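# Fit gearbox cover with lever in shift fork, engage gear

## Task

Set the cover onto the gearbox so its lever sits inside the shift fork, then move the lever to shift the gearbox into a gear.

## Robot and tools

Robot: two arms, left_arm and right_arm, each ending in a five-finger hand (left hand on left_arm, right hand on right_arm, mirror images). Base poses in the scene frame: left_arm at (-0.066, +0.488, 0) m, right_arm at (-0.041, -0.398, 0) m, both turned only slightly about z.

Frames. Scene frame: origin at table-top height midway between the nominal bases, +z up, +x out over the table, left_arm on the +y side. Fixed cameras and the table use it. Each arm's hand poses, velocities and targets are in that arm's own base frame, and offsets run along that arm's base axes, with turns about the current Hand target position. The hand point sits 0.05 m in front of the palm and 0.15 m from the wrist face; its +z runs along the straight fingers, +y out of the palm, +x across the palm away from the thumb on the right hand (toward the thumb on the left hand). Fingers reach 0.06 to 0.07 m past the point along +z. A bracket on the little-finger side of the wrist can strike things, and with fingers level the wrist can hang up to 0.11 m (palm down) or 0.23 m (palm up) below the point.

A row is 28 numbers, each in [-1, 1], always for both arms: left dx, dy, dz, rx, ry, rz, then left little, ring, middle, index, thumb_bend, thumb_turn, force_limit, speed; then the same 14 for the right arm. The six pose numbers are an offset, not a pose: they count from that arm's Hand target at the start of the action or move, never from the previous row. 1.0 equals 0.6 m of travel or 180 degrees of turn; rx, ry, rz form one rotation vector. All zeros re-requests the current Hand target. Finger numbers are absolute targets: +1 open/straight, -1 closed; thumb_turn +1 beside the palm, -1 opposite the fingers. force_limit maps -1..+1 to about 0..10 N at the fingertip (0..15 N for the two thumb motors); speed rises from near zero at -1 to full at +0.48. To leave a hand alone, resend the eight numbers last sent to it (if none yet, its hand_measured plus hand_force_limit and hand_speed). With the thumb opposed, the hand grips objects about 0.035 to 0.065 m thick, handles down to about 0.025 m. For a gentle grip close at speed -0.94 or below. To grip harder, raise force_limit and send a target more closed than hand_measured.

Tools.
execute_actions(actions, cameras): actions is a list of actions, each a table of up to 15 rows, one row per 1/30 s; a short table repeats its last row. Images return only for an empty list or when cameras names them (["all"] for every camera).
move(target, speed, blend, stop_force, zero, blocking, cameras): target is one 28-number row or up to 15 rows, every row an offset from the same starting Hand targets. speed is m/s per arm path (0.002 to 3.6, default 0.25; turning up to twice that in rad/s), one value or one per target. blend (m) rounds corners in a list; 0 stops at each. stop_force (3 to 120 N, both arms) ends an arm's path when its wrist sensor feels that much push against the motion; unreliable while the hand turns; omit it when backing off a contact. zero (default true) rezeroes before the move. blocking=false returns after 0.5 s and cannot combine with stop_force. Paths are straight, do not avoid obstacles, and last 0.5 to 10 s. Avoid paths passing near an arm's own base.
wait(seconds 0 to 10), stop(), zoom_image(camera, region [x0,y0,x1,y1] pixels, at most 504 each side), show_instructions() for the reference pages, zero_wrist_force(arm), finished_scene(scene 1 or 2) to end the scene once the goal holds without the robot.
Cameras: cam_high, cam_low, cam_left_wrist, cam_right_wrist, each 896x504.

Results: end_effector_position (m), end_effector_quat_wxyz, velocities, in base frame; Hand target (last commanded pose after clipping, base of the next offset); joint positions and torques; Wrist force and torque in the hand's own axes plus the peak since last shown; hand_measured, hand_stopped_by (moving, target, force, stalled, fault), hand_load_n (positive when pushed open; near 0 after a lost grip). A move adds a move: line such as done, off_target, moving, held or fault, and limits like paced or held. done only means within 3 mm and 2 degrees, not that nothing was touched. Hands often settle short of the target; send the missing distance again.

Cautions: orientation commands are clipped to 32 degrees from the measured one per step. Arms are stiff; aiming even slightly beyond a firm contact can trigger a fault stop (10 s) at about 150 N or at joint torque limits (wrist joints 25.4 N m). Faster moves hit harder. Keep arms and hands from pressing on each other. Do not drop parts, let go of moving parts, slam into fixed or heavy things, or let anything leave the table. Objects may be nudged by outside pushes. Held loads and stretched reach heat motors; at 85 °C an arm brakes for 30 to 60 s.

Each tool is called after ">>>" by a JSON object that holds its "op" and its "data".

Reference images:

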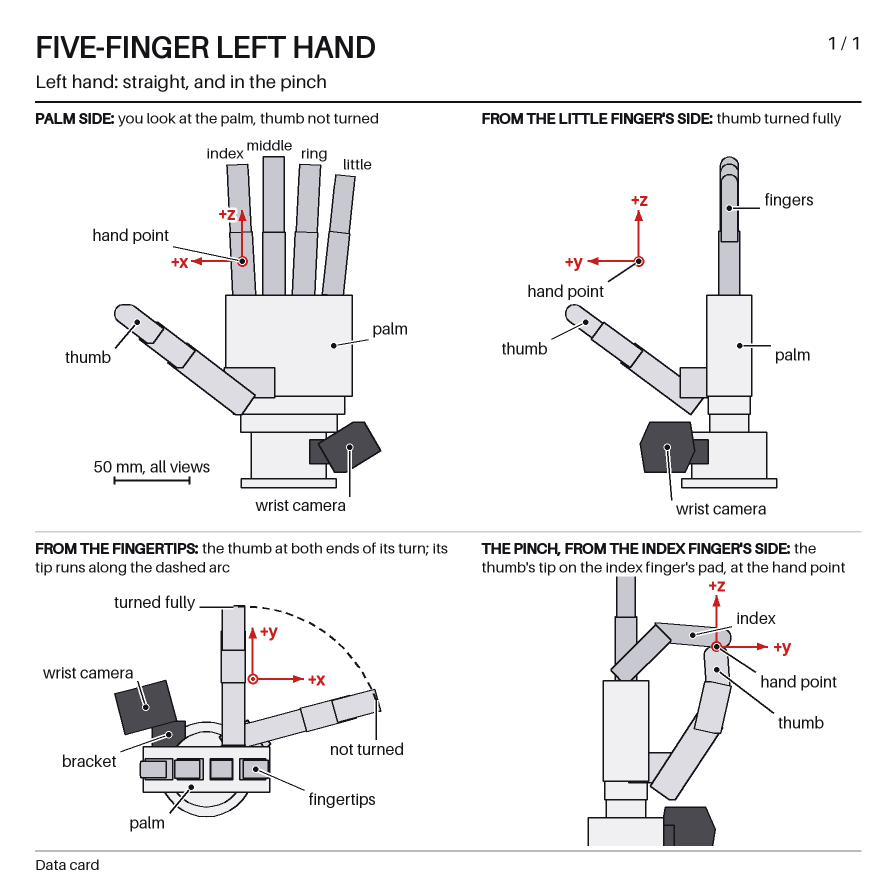

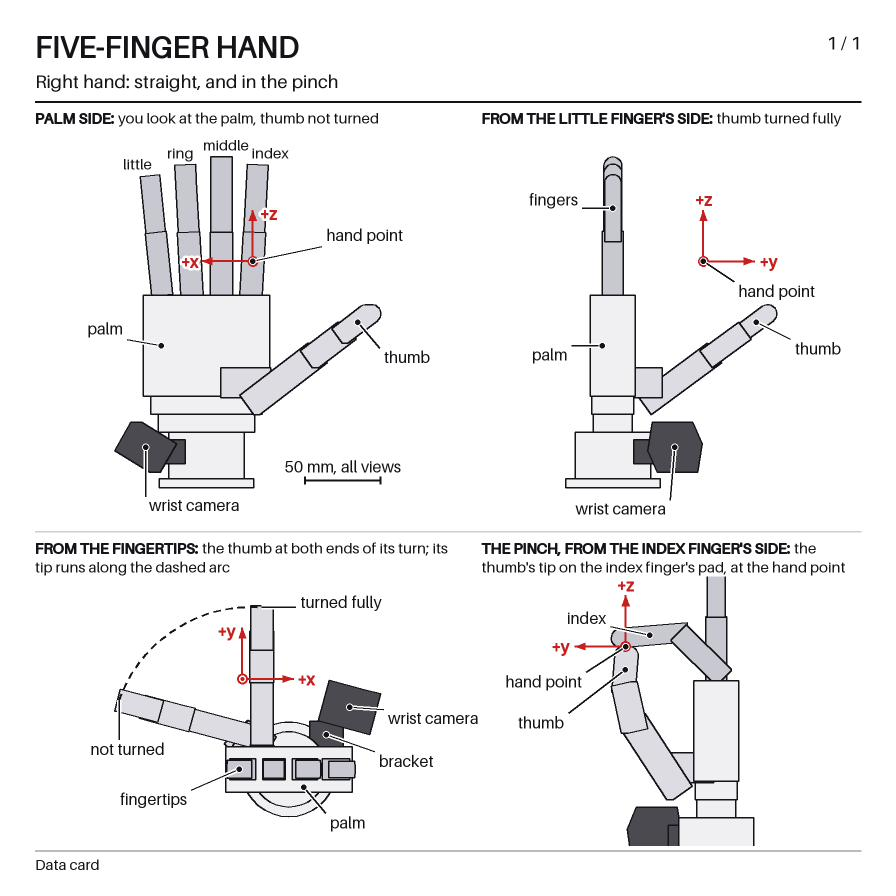

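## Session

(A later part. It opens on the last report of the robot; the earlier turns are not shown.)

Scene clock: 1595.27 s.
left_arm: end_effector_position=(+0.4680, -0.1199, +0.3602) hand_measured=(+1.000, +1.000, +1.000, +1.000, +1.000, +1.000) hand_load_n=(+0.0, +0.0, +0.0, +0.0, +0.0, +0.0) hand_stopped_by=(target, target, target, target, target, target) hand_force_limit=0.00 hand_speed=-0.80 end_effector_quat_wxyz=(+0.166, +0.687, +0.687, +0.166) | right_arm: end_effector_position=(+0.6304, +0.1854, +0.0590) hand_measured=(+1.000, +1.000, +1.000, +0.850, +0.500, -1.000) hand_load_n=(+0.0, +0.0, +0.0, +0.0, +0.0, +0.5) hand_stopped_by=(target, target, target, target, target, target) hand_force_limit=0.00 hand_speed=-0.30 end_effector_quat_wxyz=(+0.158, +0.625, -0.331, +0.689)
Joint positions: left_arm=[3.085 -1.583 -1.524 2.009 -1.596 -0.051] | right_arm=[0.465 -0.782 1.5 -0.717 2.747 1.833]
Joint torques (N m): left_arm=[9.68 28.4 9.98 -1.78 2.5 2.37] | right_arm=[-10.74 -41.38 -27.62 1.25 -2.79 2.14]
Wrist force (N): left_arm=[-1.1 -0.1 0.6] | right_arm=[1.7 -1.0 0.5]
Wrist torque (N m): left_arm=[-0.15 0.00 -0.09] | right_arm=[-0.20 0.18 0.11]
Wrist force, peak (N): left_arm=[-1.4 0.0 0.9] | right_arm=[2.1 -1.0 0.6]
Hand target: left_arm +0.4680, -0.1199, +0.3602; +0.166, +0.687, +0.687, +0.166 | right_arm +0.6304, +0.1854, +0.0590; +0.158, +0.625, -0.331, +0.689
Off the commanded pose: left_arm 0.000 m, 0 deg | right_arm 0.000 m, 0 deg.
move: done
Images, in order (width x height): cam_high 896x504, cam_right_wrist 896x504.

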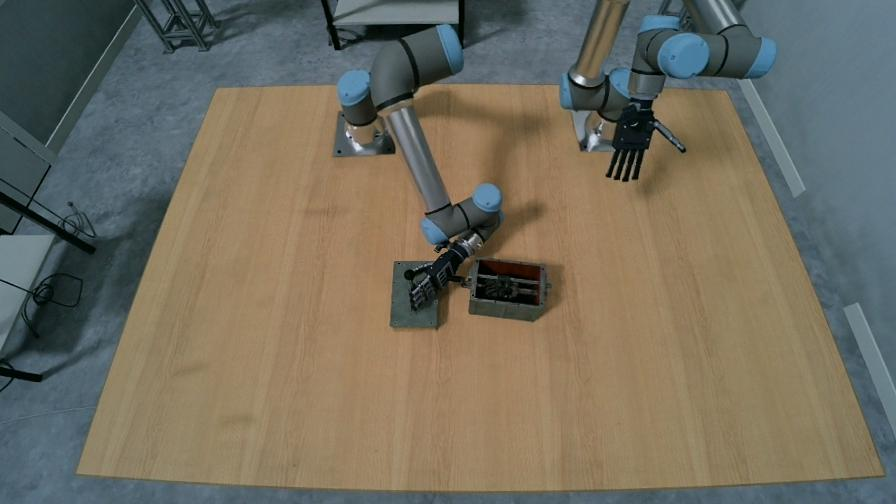

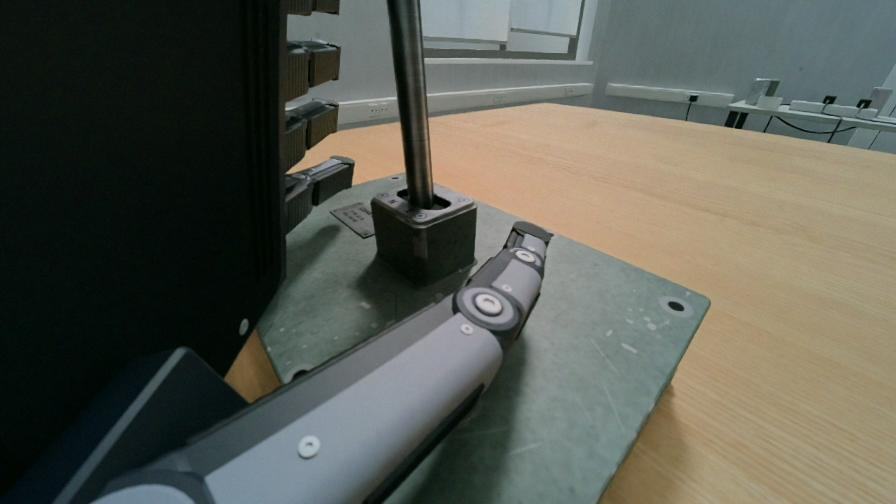

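>>> {"op": "move", "data": {"target": [0.0, 0.0, 0.0, 0,0,0, 1,1,1,1,1,1, 0, -0.8, 0,0,0,0,0,0, 1,1,1,0.0,0.0,-1, -0.7, -0.85], "cameras": ["cam_right_wrist"]}}

>>> {"op": "zoom_image", "data": {"camera": "cam_right_wrist", "region": [280, 120, 640, 380]}}

Scene clock: 1623.23 s.
left_arm: end_effector_position=(+0.4680, -0.1199, +0.3602) hand_measured=(+1.000, +1.000, +1.000, +1.000, +1.000, +1.000) hand_load_n=(+0.0, +0.0, +0.0, +0.0, +0.0, +0.5) hand_stopped_by=(target, target, target, target, target, target) hand_force_limit=0.00 hand_speed=-0.80 end_effector_quat_wxyz=(+0.166, +0.687, +0.687, +0.166) | right_arm: end_effector_position=(+0.6304, +0.1854, +0.0590) hand_measured=(+1.000, +1.000, +1.000, +0.310, +0.072, -1.000) hand_load_n=(+0.0, +0.0, +0.0, +2.5, +3.0, +0.5) hand_stopped_by=(target, target, target, force, force, target) hand_force_limit=-0.70 hand_speed=-0.85 end_effector_quat_wxyz=(+0.158, +0.625, -0.331, +0.689)
Joint positions: left_arm=[3.085 -1.583 -1.524 2.009 -1.596 -0.051] | right_arm=[0.465 -0.782 1.5 -0.717 2.747 1.833]
Joint torques (N m): left_arm=[9.49 27.63 10.17 -1.43 2.34 2.26] | right_arm=[-5.91 -41.96 -23.91 1.39 -1.06 2.07]
Wrist force (N): left_arm=[-1.2 -0.1 0.6] | right_arm=[1.6 -0.2 1.2]
Wrist torque (N m): left_arm=[-0.16 0.00 -0.09] | right_arm=[-0.11 0.16 0.13]
Wrist force, peak (N): left_arm=[-1.7 -0.2 0.5] | right_arm=[2.3 -1.5 1.9]
Hand target: left_arm +0.4680, -0.1199, +0.3602; +0.166, +0.687, +0.687, +0.166 | right_arm +0.6304, +0.1854, +0.0590; +0.158, +0.625, -0.331, +0.689
Off the commanded pose: left_arm 0.000 m, 0 deg | right_arm 0.000 m, 0 deg.
move: done
Images, in order (width x height): cam_right_wrist 896x504.

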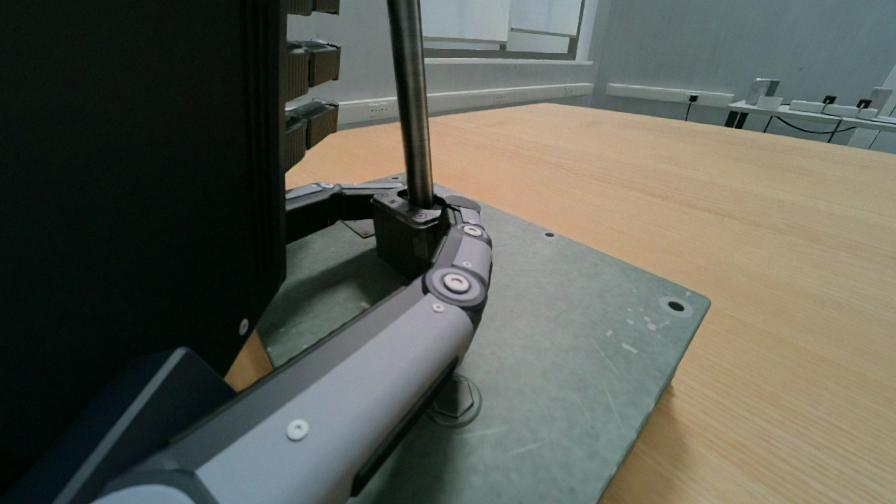

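Scaled by 1.400 from the camera's 896x504 image, which has a finer 1280x720 frame.

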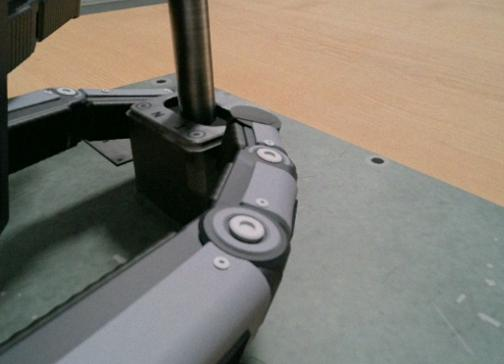

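>>> {"op": "move", "data": {"target": [0.0, 0.0, 0.0, 0,0,0, 1,1,1,1,1,1, 0, -0.8, 0,0,0,0,0,0, 1,1,1,0.5,0.4,-1, -0.7, -0.6]}}

>>> {"op": "move", "data": {"target": [0.0, 0.0, 0.0, 0,0,0, 1,1,1,1,1,1, 0, -0.8, -0.0005,0.0070,-0.0028,0,0,0, 1,1,1,0.5,0.4,-1, -0.7, -0.6], "speed": 0.03, "stop_force": 5, "cameras": ["cam_right_wrist","cam_high"]}}

>>> {"op": "zoom_image", "data": {"camera": "cam_right_wrist", "region": [280, 120, 640, 380]}}

Scene clock: 1637.87 s.
left_arm: end_effector_position=(+0.4680, -0.1199, +0.3602) hand_measured=(+1.000, +1.000, +1.000, +1.000, +1.000, +1.000) hand_load_n=(+0.0, +0.0, +0.0, +0.0, +0.0, +0.0) hand_stopped_by=(target, target, target, target, target, target) hand_force_limit=0.00 hand_speed=-0.80 end_effector_quat_wxyz=(+0.166, +0.687, +0.687, +0.166) | right_arm: end_effector_position=(+0.6304, +0.1854, +0.0590) hand_measured=(+1.000, +1.000, +1.000, +0.500, +0.400, -1.000) hand_load_n=(+0.0, -0.5, +0.0, +0.0, +0.0, +0.5) hand_stopped_by=(target, target, target, target, target, target) hand_force_limit=-0.70 hand_speed=-0.60 end_effector_quat_wxyz=(+0.158, +0.625, -0.331, +0.689)
Joint positions: left_arm=[3.085 -1.583 -1.524 2.009 -1.596 -0.051] | right_arm=[0.465 -0.782 1.5 -0.717 2.747 1.833]
Joint torques (N m): left_arm=[9.57 27.59 10.13 -1.45 2.39 2.32] | right_arm=[5.87 -43.31 -8.67 0.45 2.08 2.15]
Wrist force (N): left_arm=[-1.2 -0.3 0.7] | right_arm=[2.0 -1.0 0.4]
Wrist torque (N m): left_arm=[-0.21 0.01 -0.09] | right_arm=[-0.19 0.14 0.13]
Wrist force, peak (N): left_arm=[-1.5 -0.3 0.7] | right_arm=[2.4 -0.5 0.9]
Hand target: left_arm +0.4680, -0.1199, +0.3602; +0.166, +0.687, +0.687, +0.166 | right_arm +0.6304, +0.1854, +0.0590; +0.158, +0.625, -0.331, +0.689
Off the commanded pose: left_arm 0.000 m, 0 deg | right_arm 0.000 m, 0 deg.
move: done

Scene clock: 1639.17 s.
left_arm: end_effector_position=(+0.4680, -0.1199, +0.3602) hand_measured=(+1.000, +1.000, +1.000, +1.000, +1.000, +1.000) hand_load_n=(-0.5, +0.0, +0.0, +0.0, +0.0, +0.0) hand_stopped_by=(target, target, target, target, target, target) hand_force_limit=0.00 hand_speed=-0.80 end_effector_quat_wxyz=(+0.166, +0.687, +0.687, +0.166) | right_arm: end_effector_position=(+0.6301, +0.1896, +0.0573) hand_measured=(+1.000, +1.000, +1.000, +0.500, +0.400, -1.000) hand_load_n=(+0.0, +0.0, +0.0, +0.0, +0.0, +0.5) hand_stopped_by=(target, target, target, target, target, target) hand_force_limit=-0.70 hand_speed=-0.60 end_effector_quat_wxyz=(+0.158, +0.625, -0.331, +0.689)
Joint positions: left_arm=[3.085 -1.583 -1.524 2.009 -1.596 -0.051] | right_arm=[0.471 -0.775 1.492 -0.716 2.753 1.833]
Joint torques (N m): left_arm=[10.23 27.86 10.77 -1.35 2.35 2.31] | right_arm=[9.35 -41.04 -28.51 1.26 2.7 1.63]
Wrist force (N): left_arm=[-1.4 -0.1 0.4] | right_arm=[2.0 -1.0 0.2]
Wrist torque (N m): left_arm=[-0.16 0.04 -0.11] | right_arm=[-0.18 0.15 0.13]
Wrist force, peak (N): left_arm=[-1.5 -0.2 0.8] | right_arm=[2.1 -1.1 0.4]
Hand target: left_arm +0.4680, -0.1199, +0.3602; +0.166, +0.687, +0.687, +0.166 | right_arm +0.6301, +0.1896, +0.0573; +0.158, +0.625, -0.331, +0.689
Off the commanded pose: left_arm 0.000 m, 0 deg | right_arm 0.000 m, 0 deg.
move: done
Images, in order (width x height): cam_high 896x504, cam_right_wrist 896x504.

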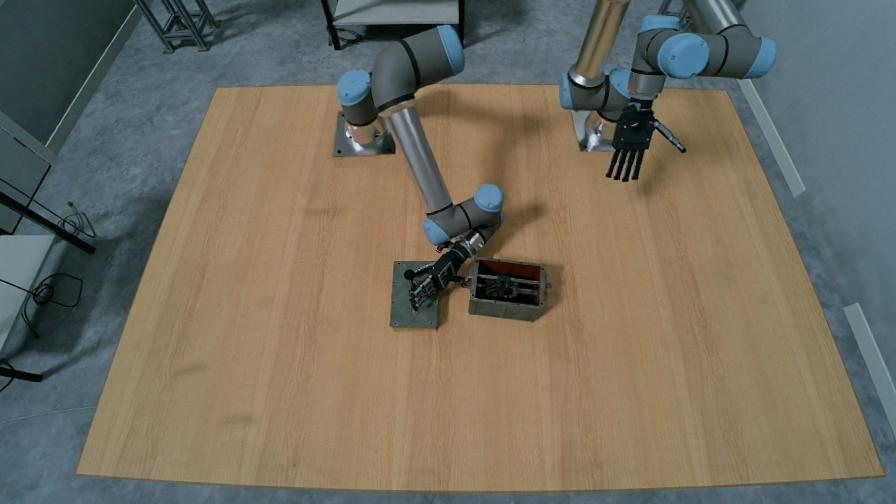

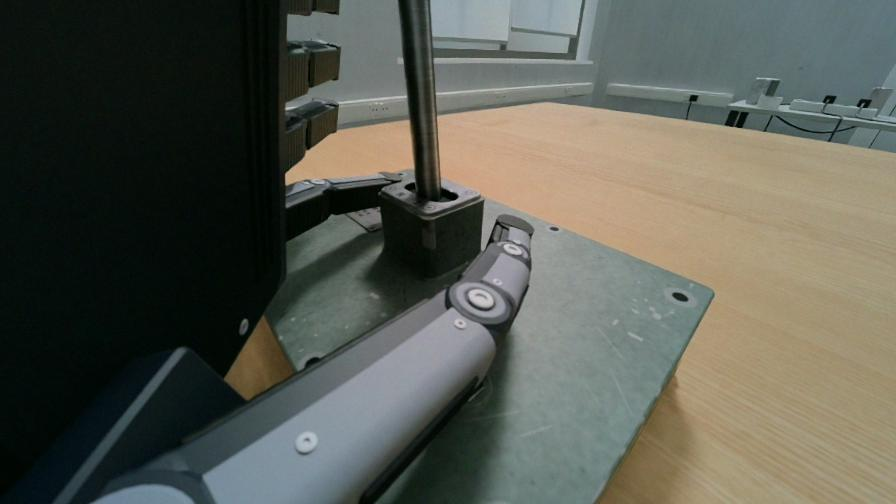

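Scaled by 1.400 from the camera's 896x504 image, which has a finer 1280x720 frame.

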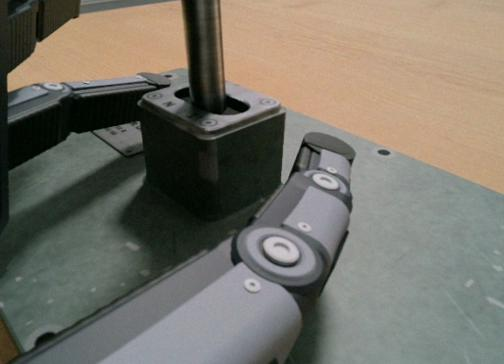

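>>> {"op": "move", "data": {"target": [0.0, 0.0, 0.0, 0,0,0, 1,1,1,1,1,1, 0, -0.8, 0,0,0,0,0,0, 1,1,1,0.0,-0.1,-1, -0.7, -0.85], "cameras": ["cam_right_wrist"]}}

>>> {"op": "zoom_image", "data": {"camera": "cam_right_wrist", "region": [340, 150, 540, 320]}}

Scene clock: 1645.13 s.
left_arm: end_effector_position=(+0.4680, -0.1199, +0.3602) hand_measured=(+1.000, +1.000, +1.000, +1.000, +1.000, +1.000) hand_load_n=(+0.0, -0.5, +0.0, +0.0, +0.0, +0.0) hand_stopped_by=(target, target, target, target, target, target) hand_force_limit=0.00 hand_speed=-0.80 end_effector_quat_wxyz=(+0.166, +0.687, +0.687, +0.166) | right_arm: end_effector_position=(+0.6301, +0.1896, +0.0573) hand_measured=(+1.000, +1.000, +1.000, +0.308, +0.080, -1.000) hand_load_n=(+0.0, +0.0, +0.0, +0.0, +3.5, +0.5) hand_stopped_by=(target, target, target, force, force, target) hand_force_limit=-0.70 hand_speed=-0.85 end_effector_quat_wxyz=(+0.158, +0.625, -0.331, +0.689)
Joint positions: left_arm=[3.085 -1.583 -1.524 2.009 -1.596 -0.051] | right_arm=[0.471 -0.775 1.492 -0.716 2.753 1.833]
Joint torques (N m): left_arm=[10.08 27.8 10.23 -1.2 2.29 2.33] | right_arm=[9.37 -40.48 -14.81 0.87 1.99 1.78]
Wrist force (N): left_arm=[-1.3 -0.3 0.6] | right_arm=[1.4 0.9 0.0]
Wrist torque (N m): left_arm=[-0.19 0.02 -0.09] | right_arm=[-0.12 0.18 0.13]
Wrist force, peak (N): left_arm=[-1.4 -0.4 0.8] | right_arm=[1.9 -2.8 2.5]
Hand target: left_arm +0.4680, -0.1199, +0.3602; +0.166, +0.687, +0.687, +0.166 | right_arm +0.6301, +0.1896, +0.0573; +0.158, +0.625, -0.331, +0.689
Off the commanded pose: left_arm 0.000 m, 0 deg | right_arm 0.000 m, 0 deg.
move: done
Images, in order (width x height): cam_right_wrist 896x504.

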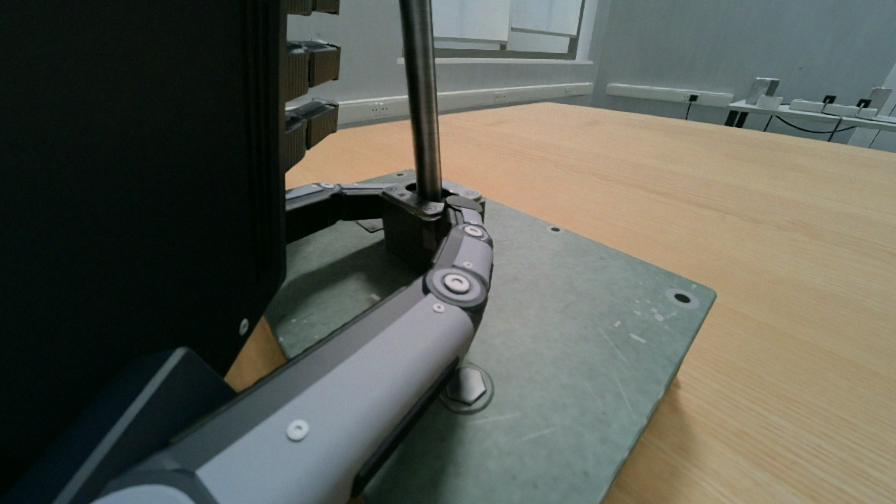

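Scaled by 2.520 from the camera's 896x504 image, which has a finer 1280x720 frame.

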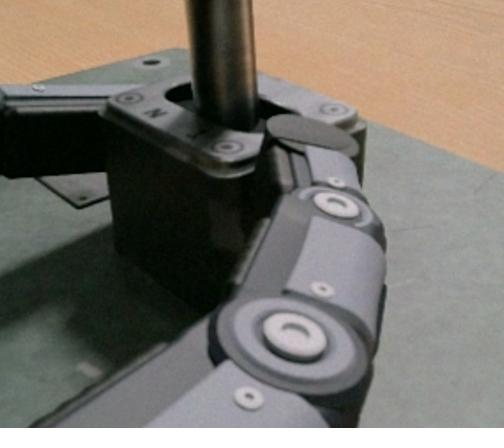

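>>> {"op": "move", "data": {"target": [0.0, 0.0, 0.0, 0,0,0, 1,1,1,1,1,1, 0, -0.8, 0,0,0,0,0,0, 1,1,1,-0.5,-0.1,-1, 0.6, -0.9]}}

>>> {"op": "move", "data": {"target": [0.0, 0.0, 0.0, 0,0,0, 1,1,1,1,1,1, 0, -0.8, 0,0,0,0,0,0, 1,1,1,-0.5,-0.5,-1, 0.6, -0.9], "cameras": ["cam_right_wrist"]}}

>>> {"op": "zoom_image", "data": {"camera": "cam_right_wrist", "region": [340, 150, 540, 320]}}

Scene clock: 1659.70 s.
left_arm: end_effector_position=(+0.4680, -0.1199, +0.3602) hand_measured=(+1.000, +1.000, +1.000, +1.000, +1.000, +1.000) hand_load_n=(+0.0, +0.0, +0.0, +0.0, +0.0, +0.0) hand_stopped_by=(target, target, target, target, target, target) hand_force_limit=0.00 hand_speed=-0.80 end_effector_quat_wxyz=(+0.166, +0.687, +0.687, +0.166) | right_arm: end_effector_position=(+0.6301, +0.1896, +0.0573) hand_measured=(+1.000, +1.000, +1.000, +0.292, +0.080, -1.000) hand_load_n=(+0.0, +0.0, +0.0, +7.5, +5.5, +0.0) hand_stopped_by=(target, target, target, force, force, target) hand_force_limit=0.60 hand_speed=-0.90 end_effector_quat_wxyz=(+0.158, +0.625, -0.331, +0.689)
Joint positions: left_arm=[3.085 -1.583 -1.524 2.009 -1.596 -0.051] | right_arm=[0.471 -0.775 1.492 -0.716 2.753 1.833]
Joint torques (N m): left_arm=[9.53 27.82 10.54 -1.24 2.31 2.25] | right_arm=[7.58 -45.31 -9.04 -1.88 0.03 0.37]
Wrist force (N): left_arm=[-1.3 -0.2 0.5] | right_arm=[2.9 -2.2 0.9]
Wrist torque (N m): left_arm=[-0.18 0.03 -0.10] | right_arm=[-0.13 0.23 0.11]
Wrist force, peak (N): left_arm=[-1.6 -0.2 0.6] | right_arm=[3.4 -2.9 1.5]
Hand target: left_arm +0.4680, -0.1199, +0.3602; +0.166, +0.687, +0.687, +0.166 | right_arm +0.6301, +0.1896, +0.0573; +0.158, +0.625, -0.331, +0.689
Off the commanded pose: left_arm 0.000 m, 0 deg | right_arm 0.000 m, 0 deg.
move: done

Scene clock: 1660.20 s.
left_arm: end_effector_position=(+0.4680, -0.1199, +0.3602) hand_measured=(+1.000, +1.000, +1.000, +1.000, +1.000, +1.000) hand_load_n=(+0.0, +0.0, +0.0, +0.0, +0.0, +0.0) hand_stopped_by=(target, target, target, target, target, target) hand_force_limit=0.00 hand_speed=-0.80 end_effector_quat_wxyz=(+0.166, +0.687, +0.687, +0.166) | right_arm: end_effector_position=(+0.6301, +0.1896, +0.0573) hand_measured=(+1.000, +1.000, +1.000, +0.292, +0.066, -1.000) hand_load_n=(-0.5, +0.0, +0.0, +8.0, +12.0, +0.0) hand_stopped_by=(target, target, target, force, force, target) hand_force_limit=0.60 hand_speed=-0.90 end_effector_quat_wxyz=(+0.158, +0.625, -0.331, +0.689)
Joint positions: left_arm=[3.085 -1.583 -1.524 2.009 -1.596 -0.051] | right_arm=[0.471 -0.775 1.492 -0.716 2.753 1.833]
Joint torques (N m): left_arm=[9.47 27.42 10.28 -1.18 2.49 2.3] | right_arm=[8.31 -45.49 -8.74 -2.05 2.76 0.06]
Wrist force (N): left_arm=[-1.3 -0.3 0.7] | right_arm=[2.3 0.1 -0.2]
Wrist torque (N m): left_arm=[-0.20 0.03 -0.10] | right_arm=[0.01 0.21 0.15]
Wrist force, peak (N): left_arm=[-1.5 0.0 0.6] | right_arm=[3.5 -2.6 0.9]
Hand target: left_arm +0.4680, -0.1199, +0.3602; +0.166, +0.687, +0.687, +0.166 | right_arm +0.6301, +0.1896, +0.0573; +0.158, +0.625, -0.331, +0.689
Off the commanded pose: left_arm 0.000 m, 0 deg | right_arm 0.000 m, 0 deg.
move: done
Images, in order (width x height): cam_right_wrist 896x504.

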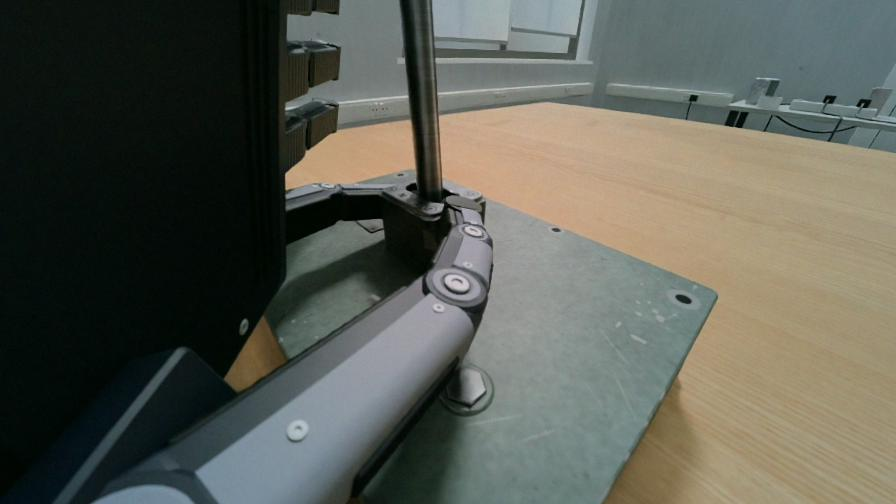

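Scaled by 2.520 from the camera's 896x504 image, which has a finer 1280x720 frame.

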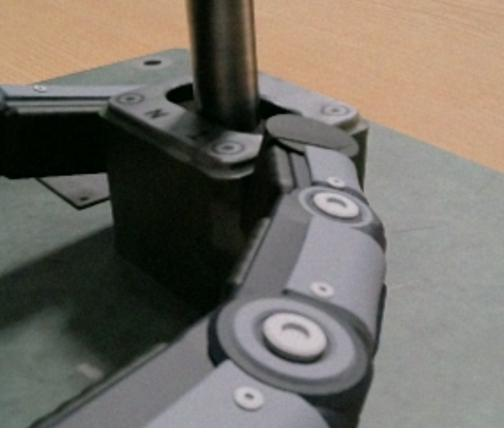

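>>> {"op": "move", "data": {"target": [0.0, 0.0, 0.0, 0,0,0, 1,1,1,1,1,1, 0, -0.8, 0,0,0.025,0,0,0, 1,1,1,-0.5,-0.5,-1, 0.6, -0.9], "speed": 0.03, "cameras": ["cam_right_wrist","cam_low"]}}

>>> {"op": "zoom_image", "data": {"camera": "cam_low", "region": [245, 215, 345, 315]}}

Scene clock: 1667.33 s.
left_arm: end_effector_position=(+0.4680, -0.1199, +0.3602) hand_measured=(+1.000, +1.000, +1.000, +1.000, +1.000, +1.000) hand_load_n=(+0.0, +0.0, +0.0, +0.0, +0.0, +0.0) hand_stopped_by=(target, target, target, target, target, target) hand_force_limit=0.00 hand_speed=-0.80 end_effector_quat_wxyz=(+0.166, +0.687, +0.687, +0.166) | right_arm: end_effector_position=(+0.6301, +0.1896, +0.0723) hand_measured=(+1.000, +1.000, +1.000, +0.292, +0.066, -1.000) hand_load_n=(+0.0, +0.0, +0.0, +8.0, +8.5, +3.0) hand_stopped_by=(target, target, target, force, force, target) hand_force_limit=0.60 hand_speed=-0.90 end_effector_quat_wxyz=(+0.158, +0.625, -0.330, +0.689)
Joint positions: left_arm=[3.085 -1.583 -1.524 2.009 -1.596 -0.051] | right_arm=[0.472 -0.798 1.488 -0.689 2.753 1.833]
Joint torques (N m): left_arm=[10.04 27.23 10.66 -1.24 2.4 2.19] | right_arm=[8.78 -68.64 -29.66 1.1 2.46 2.04]
Wrist force (N): left_arm=[-1.3 -0.2 0.7] | right_arm=[-5.1 1.6 0.4]
Wrist torque (N m): left_arm=[-0.18 0.03 -0.10] | right_arm=[-0.15 -0.01 0.07]
Wrist force, peak (N): left_arm=[-1.7 0.0 0.6] | right_arm=[-5.3 1.7 0.3]
Hand target: left_arm +0.4680, -0.1199, +0.3602; +0.166, +0.687, +0.687, +0.166 | right_arm +0.6301, +0.1896, +0.0723; +0.158, +0.625, -0.331, +0.689
Off the commanded pose: left_arm 0.000 m, 0 deg | right_arm 0.000 m, 0 deg.
move: done
Images, in order (width x height): cam_low 896x504, cam_right_wrist 896x504.

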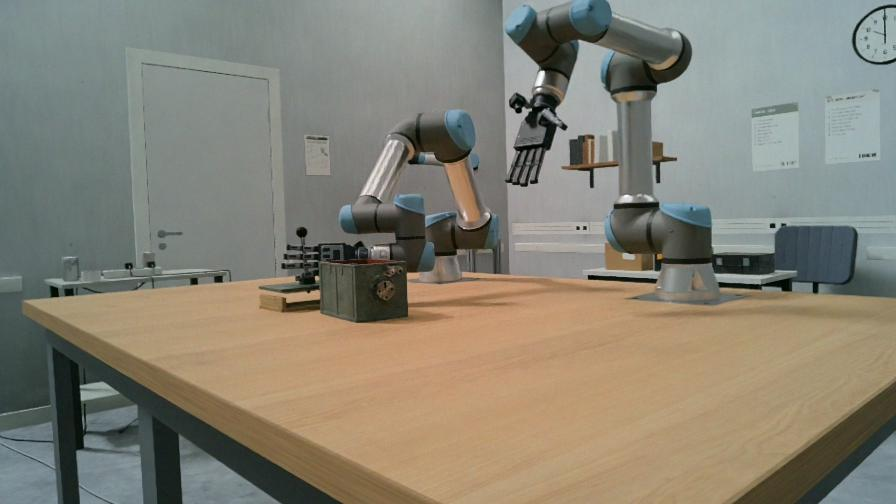

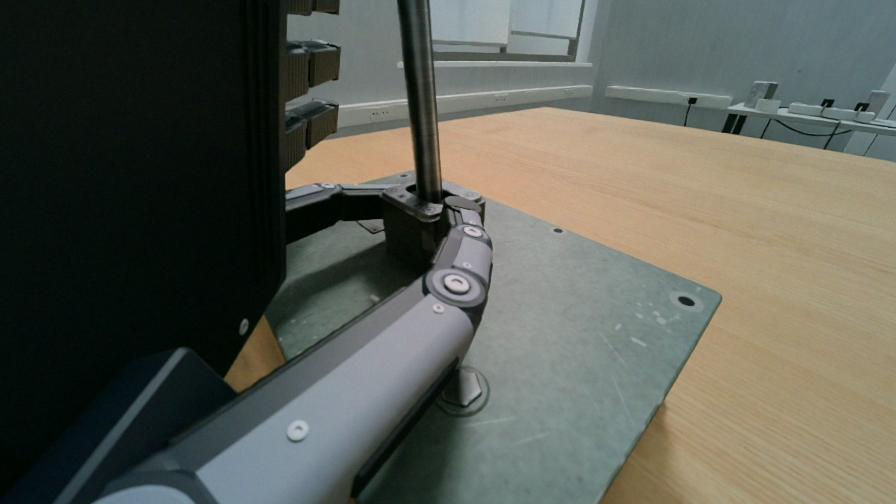

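Scaled by 5.040 from the camera's 896x504 image, which has a finer 1280x720 frame.

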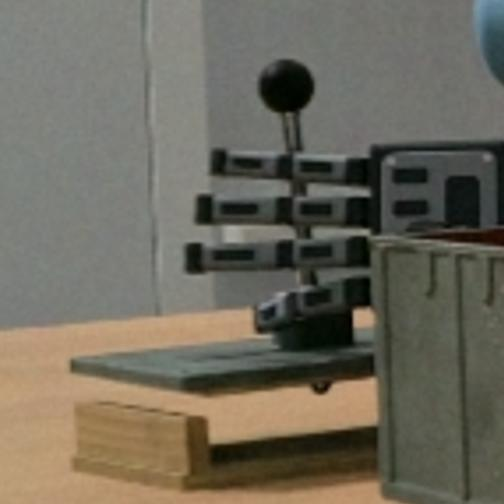

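>>> {"op": "move", "data": {"target": [[0.0, 0.0, 0.0, 0,0,0, 1,1,1,1,1,1, 0, -0.8, 0,0,0.0333,0,0,0, 1,1,1,-0.5,-0.5,-1, 0.6, -0.9],[0.0, 0.0, 0.0, 0,0,0, 1,1,1,1,1,1, 0, -0.8, -0.0441,-0.0504,0.0833,0,0,0, 1,1,1,-0.5,-0.5,-1, 0.6, -0.9],[0.0, 0.0, 0.0, 0,0,0, 1,1,1,1,1,1, 0, -0.8, -0.0522,-0.067,0.2045,0,0,0, 1,1,1,-0.5,-0.5,-1, 0.6, -0.9]], "speed": 0.07, "blend": [0.008, 0.01, 0], "cameras": ["all"]}}

>>> {"op": "zoom_image", "data": {"camera": "cam_low", "region": [230, 150, 430, 330]}}

Scene clock: 1715.13 s.
left_arm: end_effector_position=(+0.4680, -0.1199, +0.3602) hand_measured=(+1.000, +1.000, +1.000, +1.000, +1.000, +1.000) hand_load_n=(+0.0, +0.0, +0.0, +0.0, +0.0, -0.5) hand_stopped_by=(target, target, target, target, target, target) hand_force_limit=0.00 hand_speed=-0.80 end_effector_quat_wxyz=(+0.166, +0.687, +0.687, +0.166) | right_arm: end_effector_position=(+0.5988, +0.1494, +0.1950) hand_measured=(+1.000, +1.000, +1.000, +0.292, +0.066, -1.000) hand_load_n=(+0.0, +0.0, +0.0, +8.0, +8.5, +2.5) hand_stopped_by=(target, target, target, force, force, target) hand_force_limit=0.60 hand_speed=-0.90 end_effector_quat_wxyz=(+0.158, +0.625, -0.331, +0.689)
Joint positions: left_arm=[3.085 -1.583 -1.524 2.009 -1.596 -0.051] | right_arm=[0.432 -1.062 1.578 -0.516 2.714 1.833]
Joint torques (N m): left_arm=[9.9 27.55 10.47 -1.24 2.37 2.25] | right_arm=[-11.71 -59.64 -33.55 1.09 -2.74 2.2]
Wrist force (N): left_arm=[-1.3 -0.2 0.5] | right_arm=[-4.8 1.7 0.3]
Wrist torque (N m): left_arm=[-0.16 0.02 -0.10] | right_arm=[-0.09 -0.04 -0.09]
Wrist force, peak (N): left_arm=[-1.6 -0.1 0.8] | right_arm=[-6.2 6.1 1.0]
Hand target: left_arm +0.4680, -0.1199, +0.3602; +0.166, +0.687, +0.687, +0.166 | right_arm +0.5988, +0.1494, +0.1950; +0.158, +0.625, -0.331, +0.689
Off the commanded pose: left_arm 0.000 m, 0 deg | right_arm 0.000 m, 0 deg.
move: done

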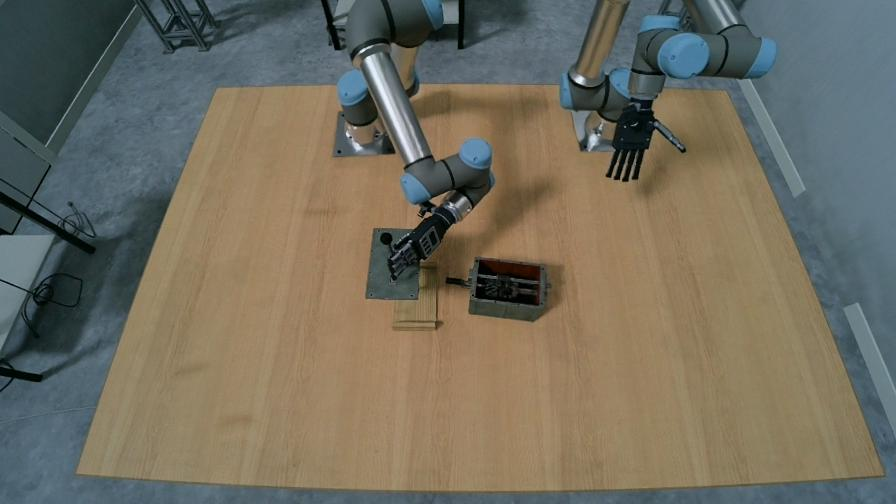

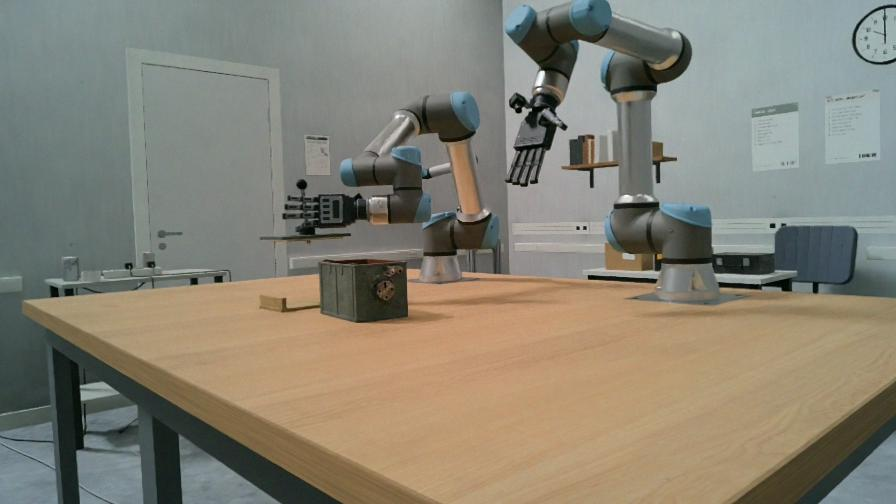

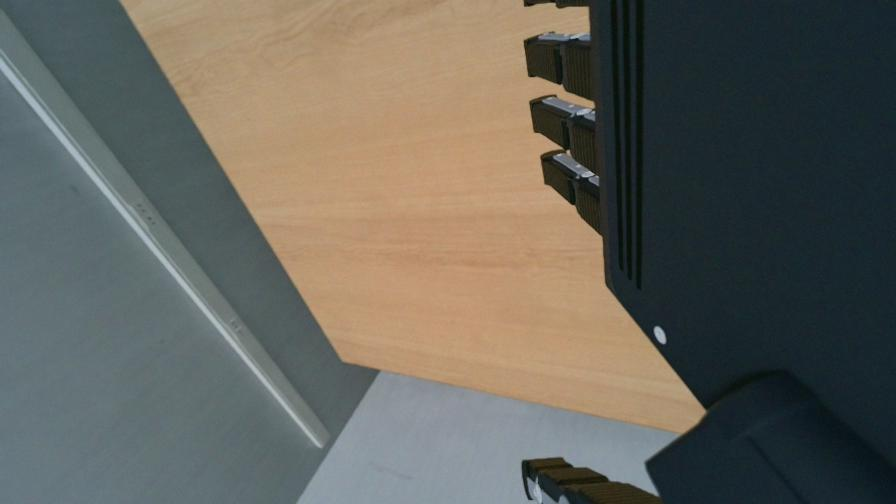

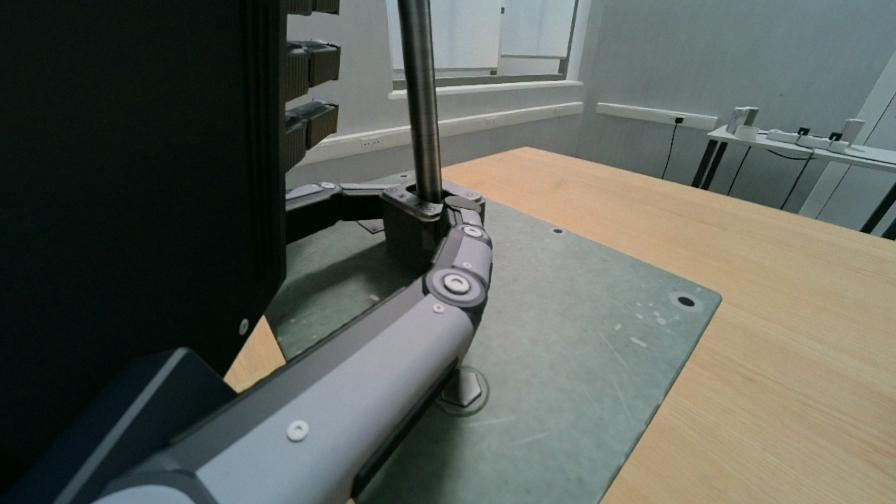

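Scaled by 2.520 from the camera's 896x504 image, which has a finer 1280x720 frame.

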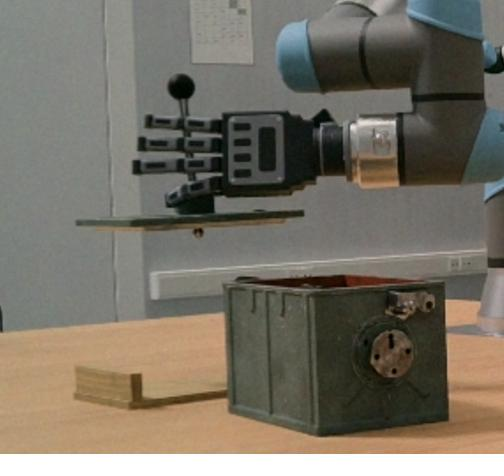

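>>> {"op": "move", "data": {"target": [0.0, 0.0, 0.0, 0,0,0, 1,1,1,1,1,1, 0, -0.8, 0.1045,0.4372,0.0083,0,0,0.4667, 1,1,1,-0.5,-0.5,-1, 0.6, -0.9], "speed": 0.16, "cameras": ["all"]}}

>>> {"op": "zoom_image", "data": {"camera": "cam_low", "region": [280, 150, 480, 330]}}

>>> {"op": "zoom_image", "data": {"camera": "cam_high", "region": [420, 210, 600, 340]}}

Scene clock: 1732.27 s.
left_arm: end_effector_position=(+0.4680, -0.1199, +0.3602) hand_measured=(+1.000, +1.000, +1.000, +1.000, +1.000, +1.000) hand_load_n=(+0.0, +0.0, +0.0, +0.0, +0.0, +0.0) hand_stopped_by=(target, target, target, target, target, target) hand_force_limit=0.00 hand_speed=-0.80 end_effector_quat_wxyz=(+0.166, +0.687, +0.687, +0.166) | right_arm: end_effector_position=(+0.6615, +0.4117, +0.2000) hand_measured=(+1.000, +1.000, +1.000, +0.292, +0.066, -1.000) hand_load_n=(+0.0, +0.0, +0.0, +7.5, +8.5, +2.5) hand_stopped_by=(target, target, target, force, force, target) hand_force_limit=0.60 hand_speed=-0.90 end_effector_quat_wxyz=(-0.344, +0.686, +0.173, +0.618)
Joint positions: left_arm=[3.085 -1.583 -1.524 2.009 -1.596 -0.051] | right_arm=[0.299 -1.152 1.704 -0.552 1.115 1.832]
Joint torques (N m): left_arm=[9.25 27.53 10.79 -1.16 2.41 2.18] | right_arm=[-11.2 -36.31 -35.06 -1.08 -2.7 0.63]
Wrist force (N): left_arm=[-1.4 -0.1 0.5] | right_arm=[-4.9 1.2 0.4]
Wrist torque (N m): left_arm=[-0.16 0.04 -0.11] | right_arm=[-0.17 -0.04 0.10]
Wrist force, peak (N): left_arm=[-1.6 -0.4 0.6] | right_arm=[-5.5 1.4 0.6]
Hand target: left_arm +0.4680, -0.1199, +0.3602; +0.166, +0.687, +0.687, +0.166 | right_arm +0.6615, +0.4117, +0.2000; -0.344, +0.686, +0.173, +0.618
Off the commanded pose: left_arm 0.000 m, 0 deg | right_arm 0.000 m, 0 deg.
move: done

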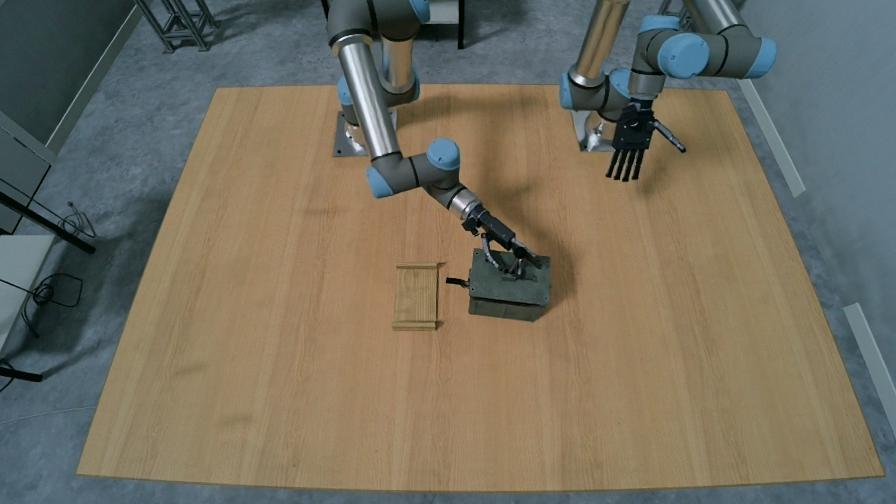

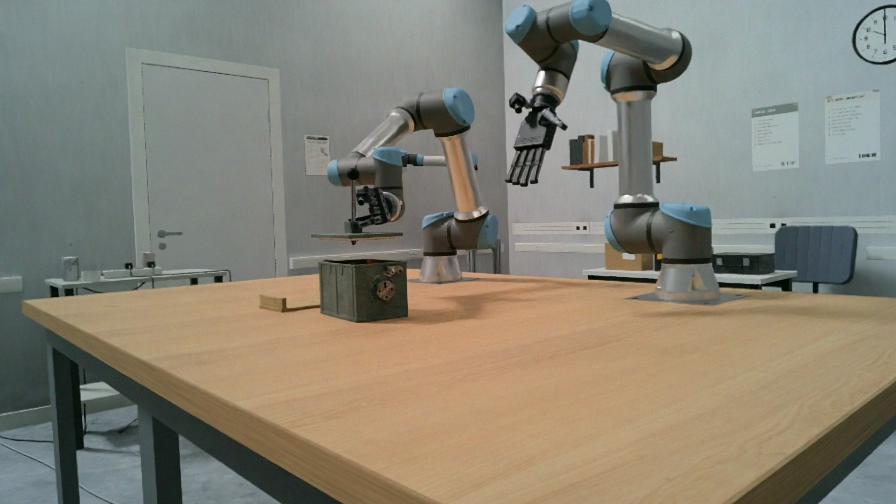

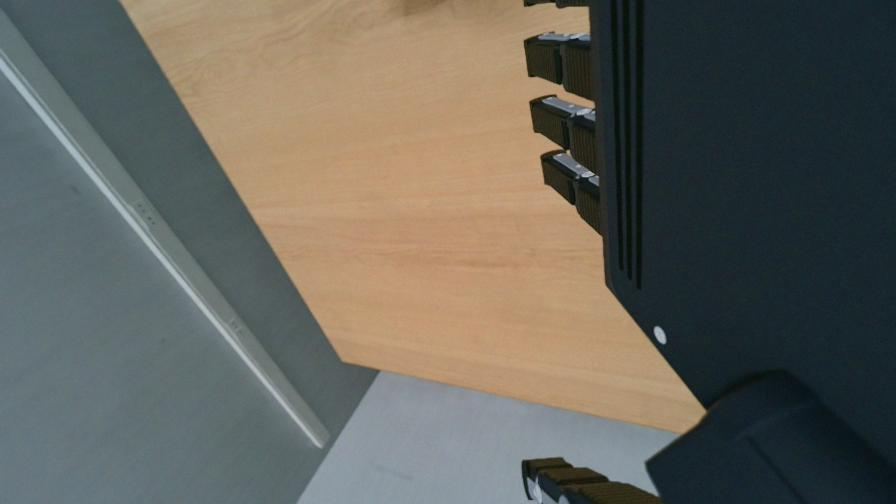

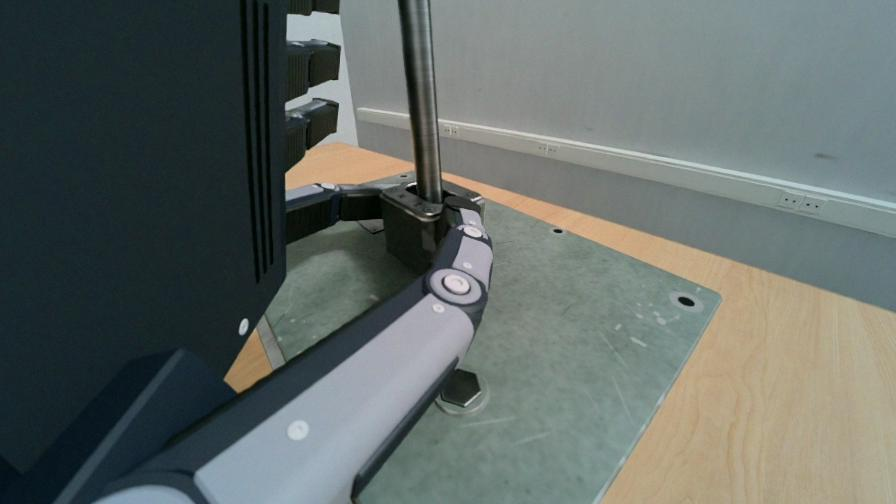

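Scaled by 2.520 from the camera's 896x504 image, which has a finer 1280x720 frame.

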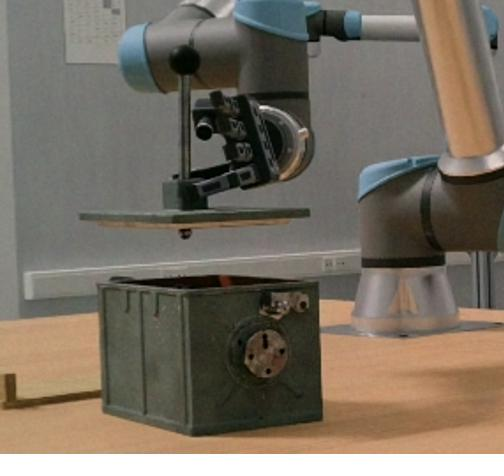

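Scaled by 2.800 from the camera's 896x504 image, which has a finer 1280x720 frame.

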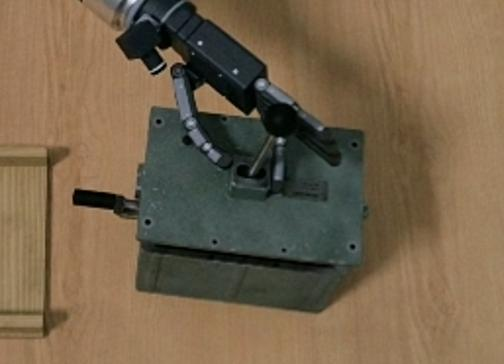

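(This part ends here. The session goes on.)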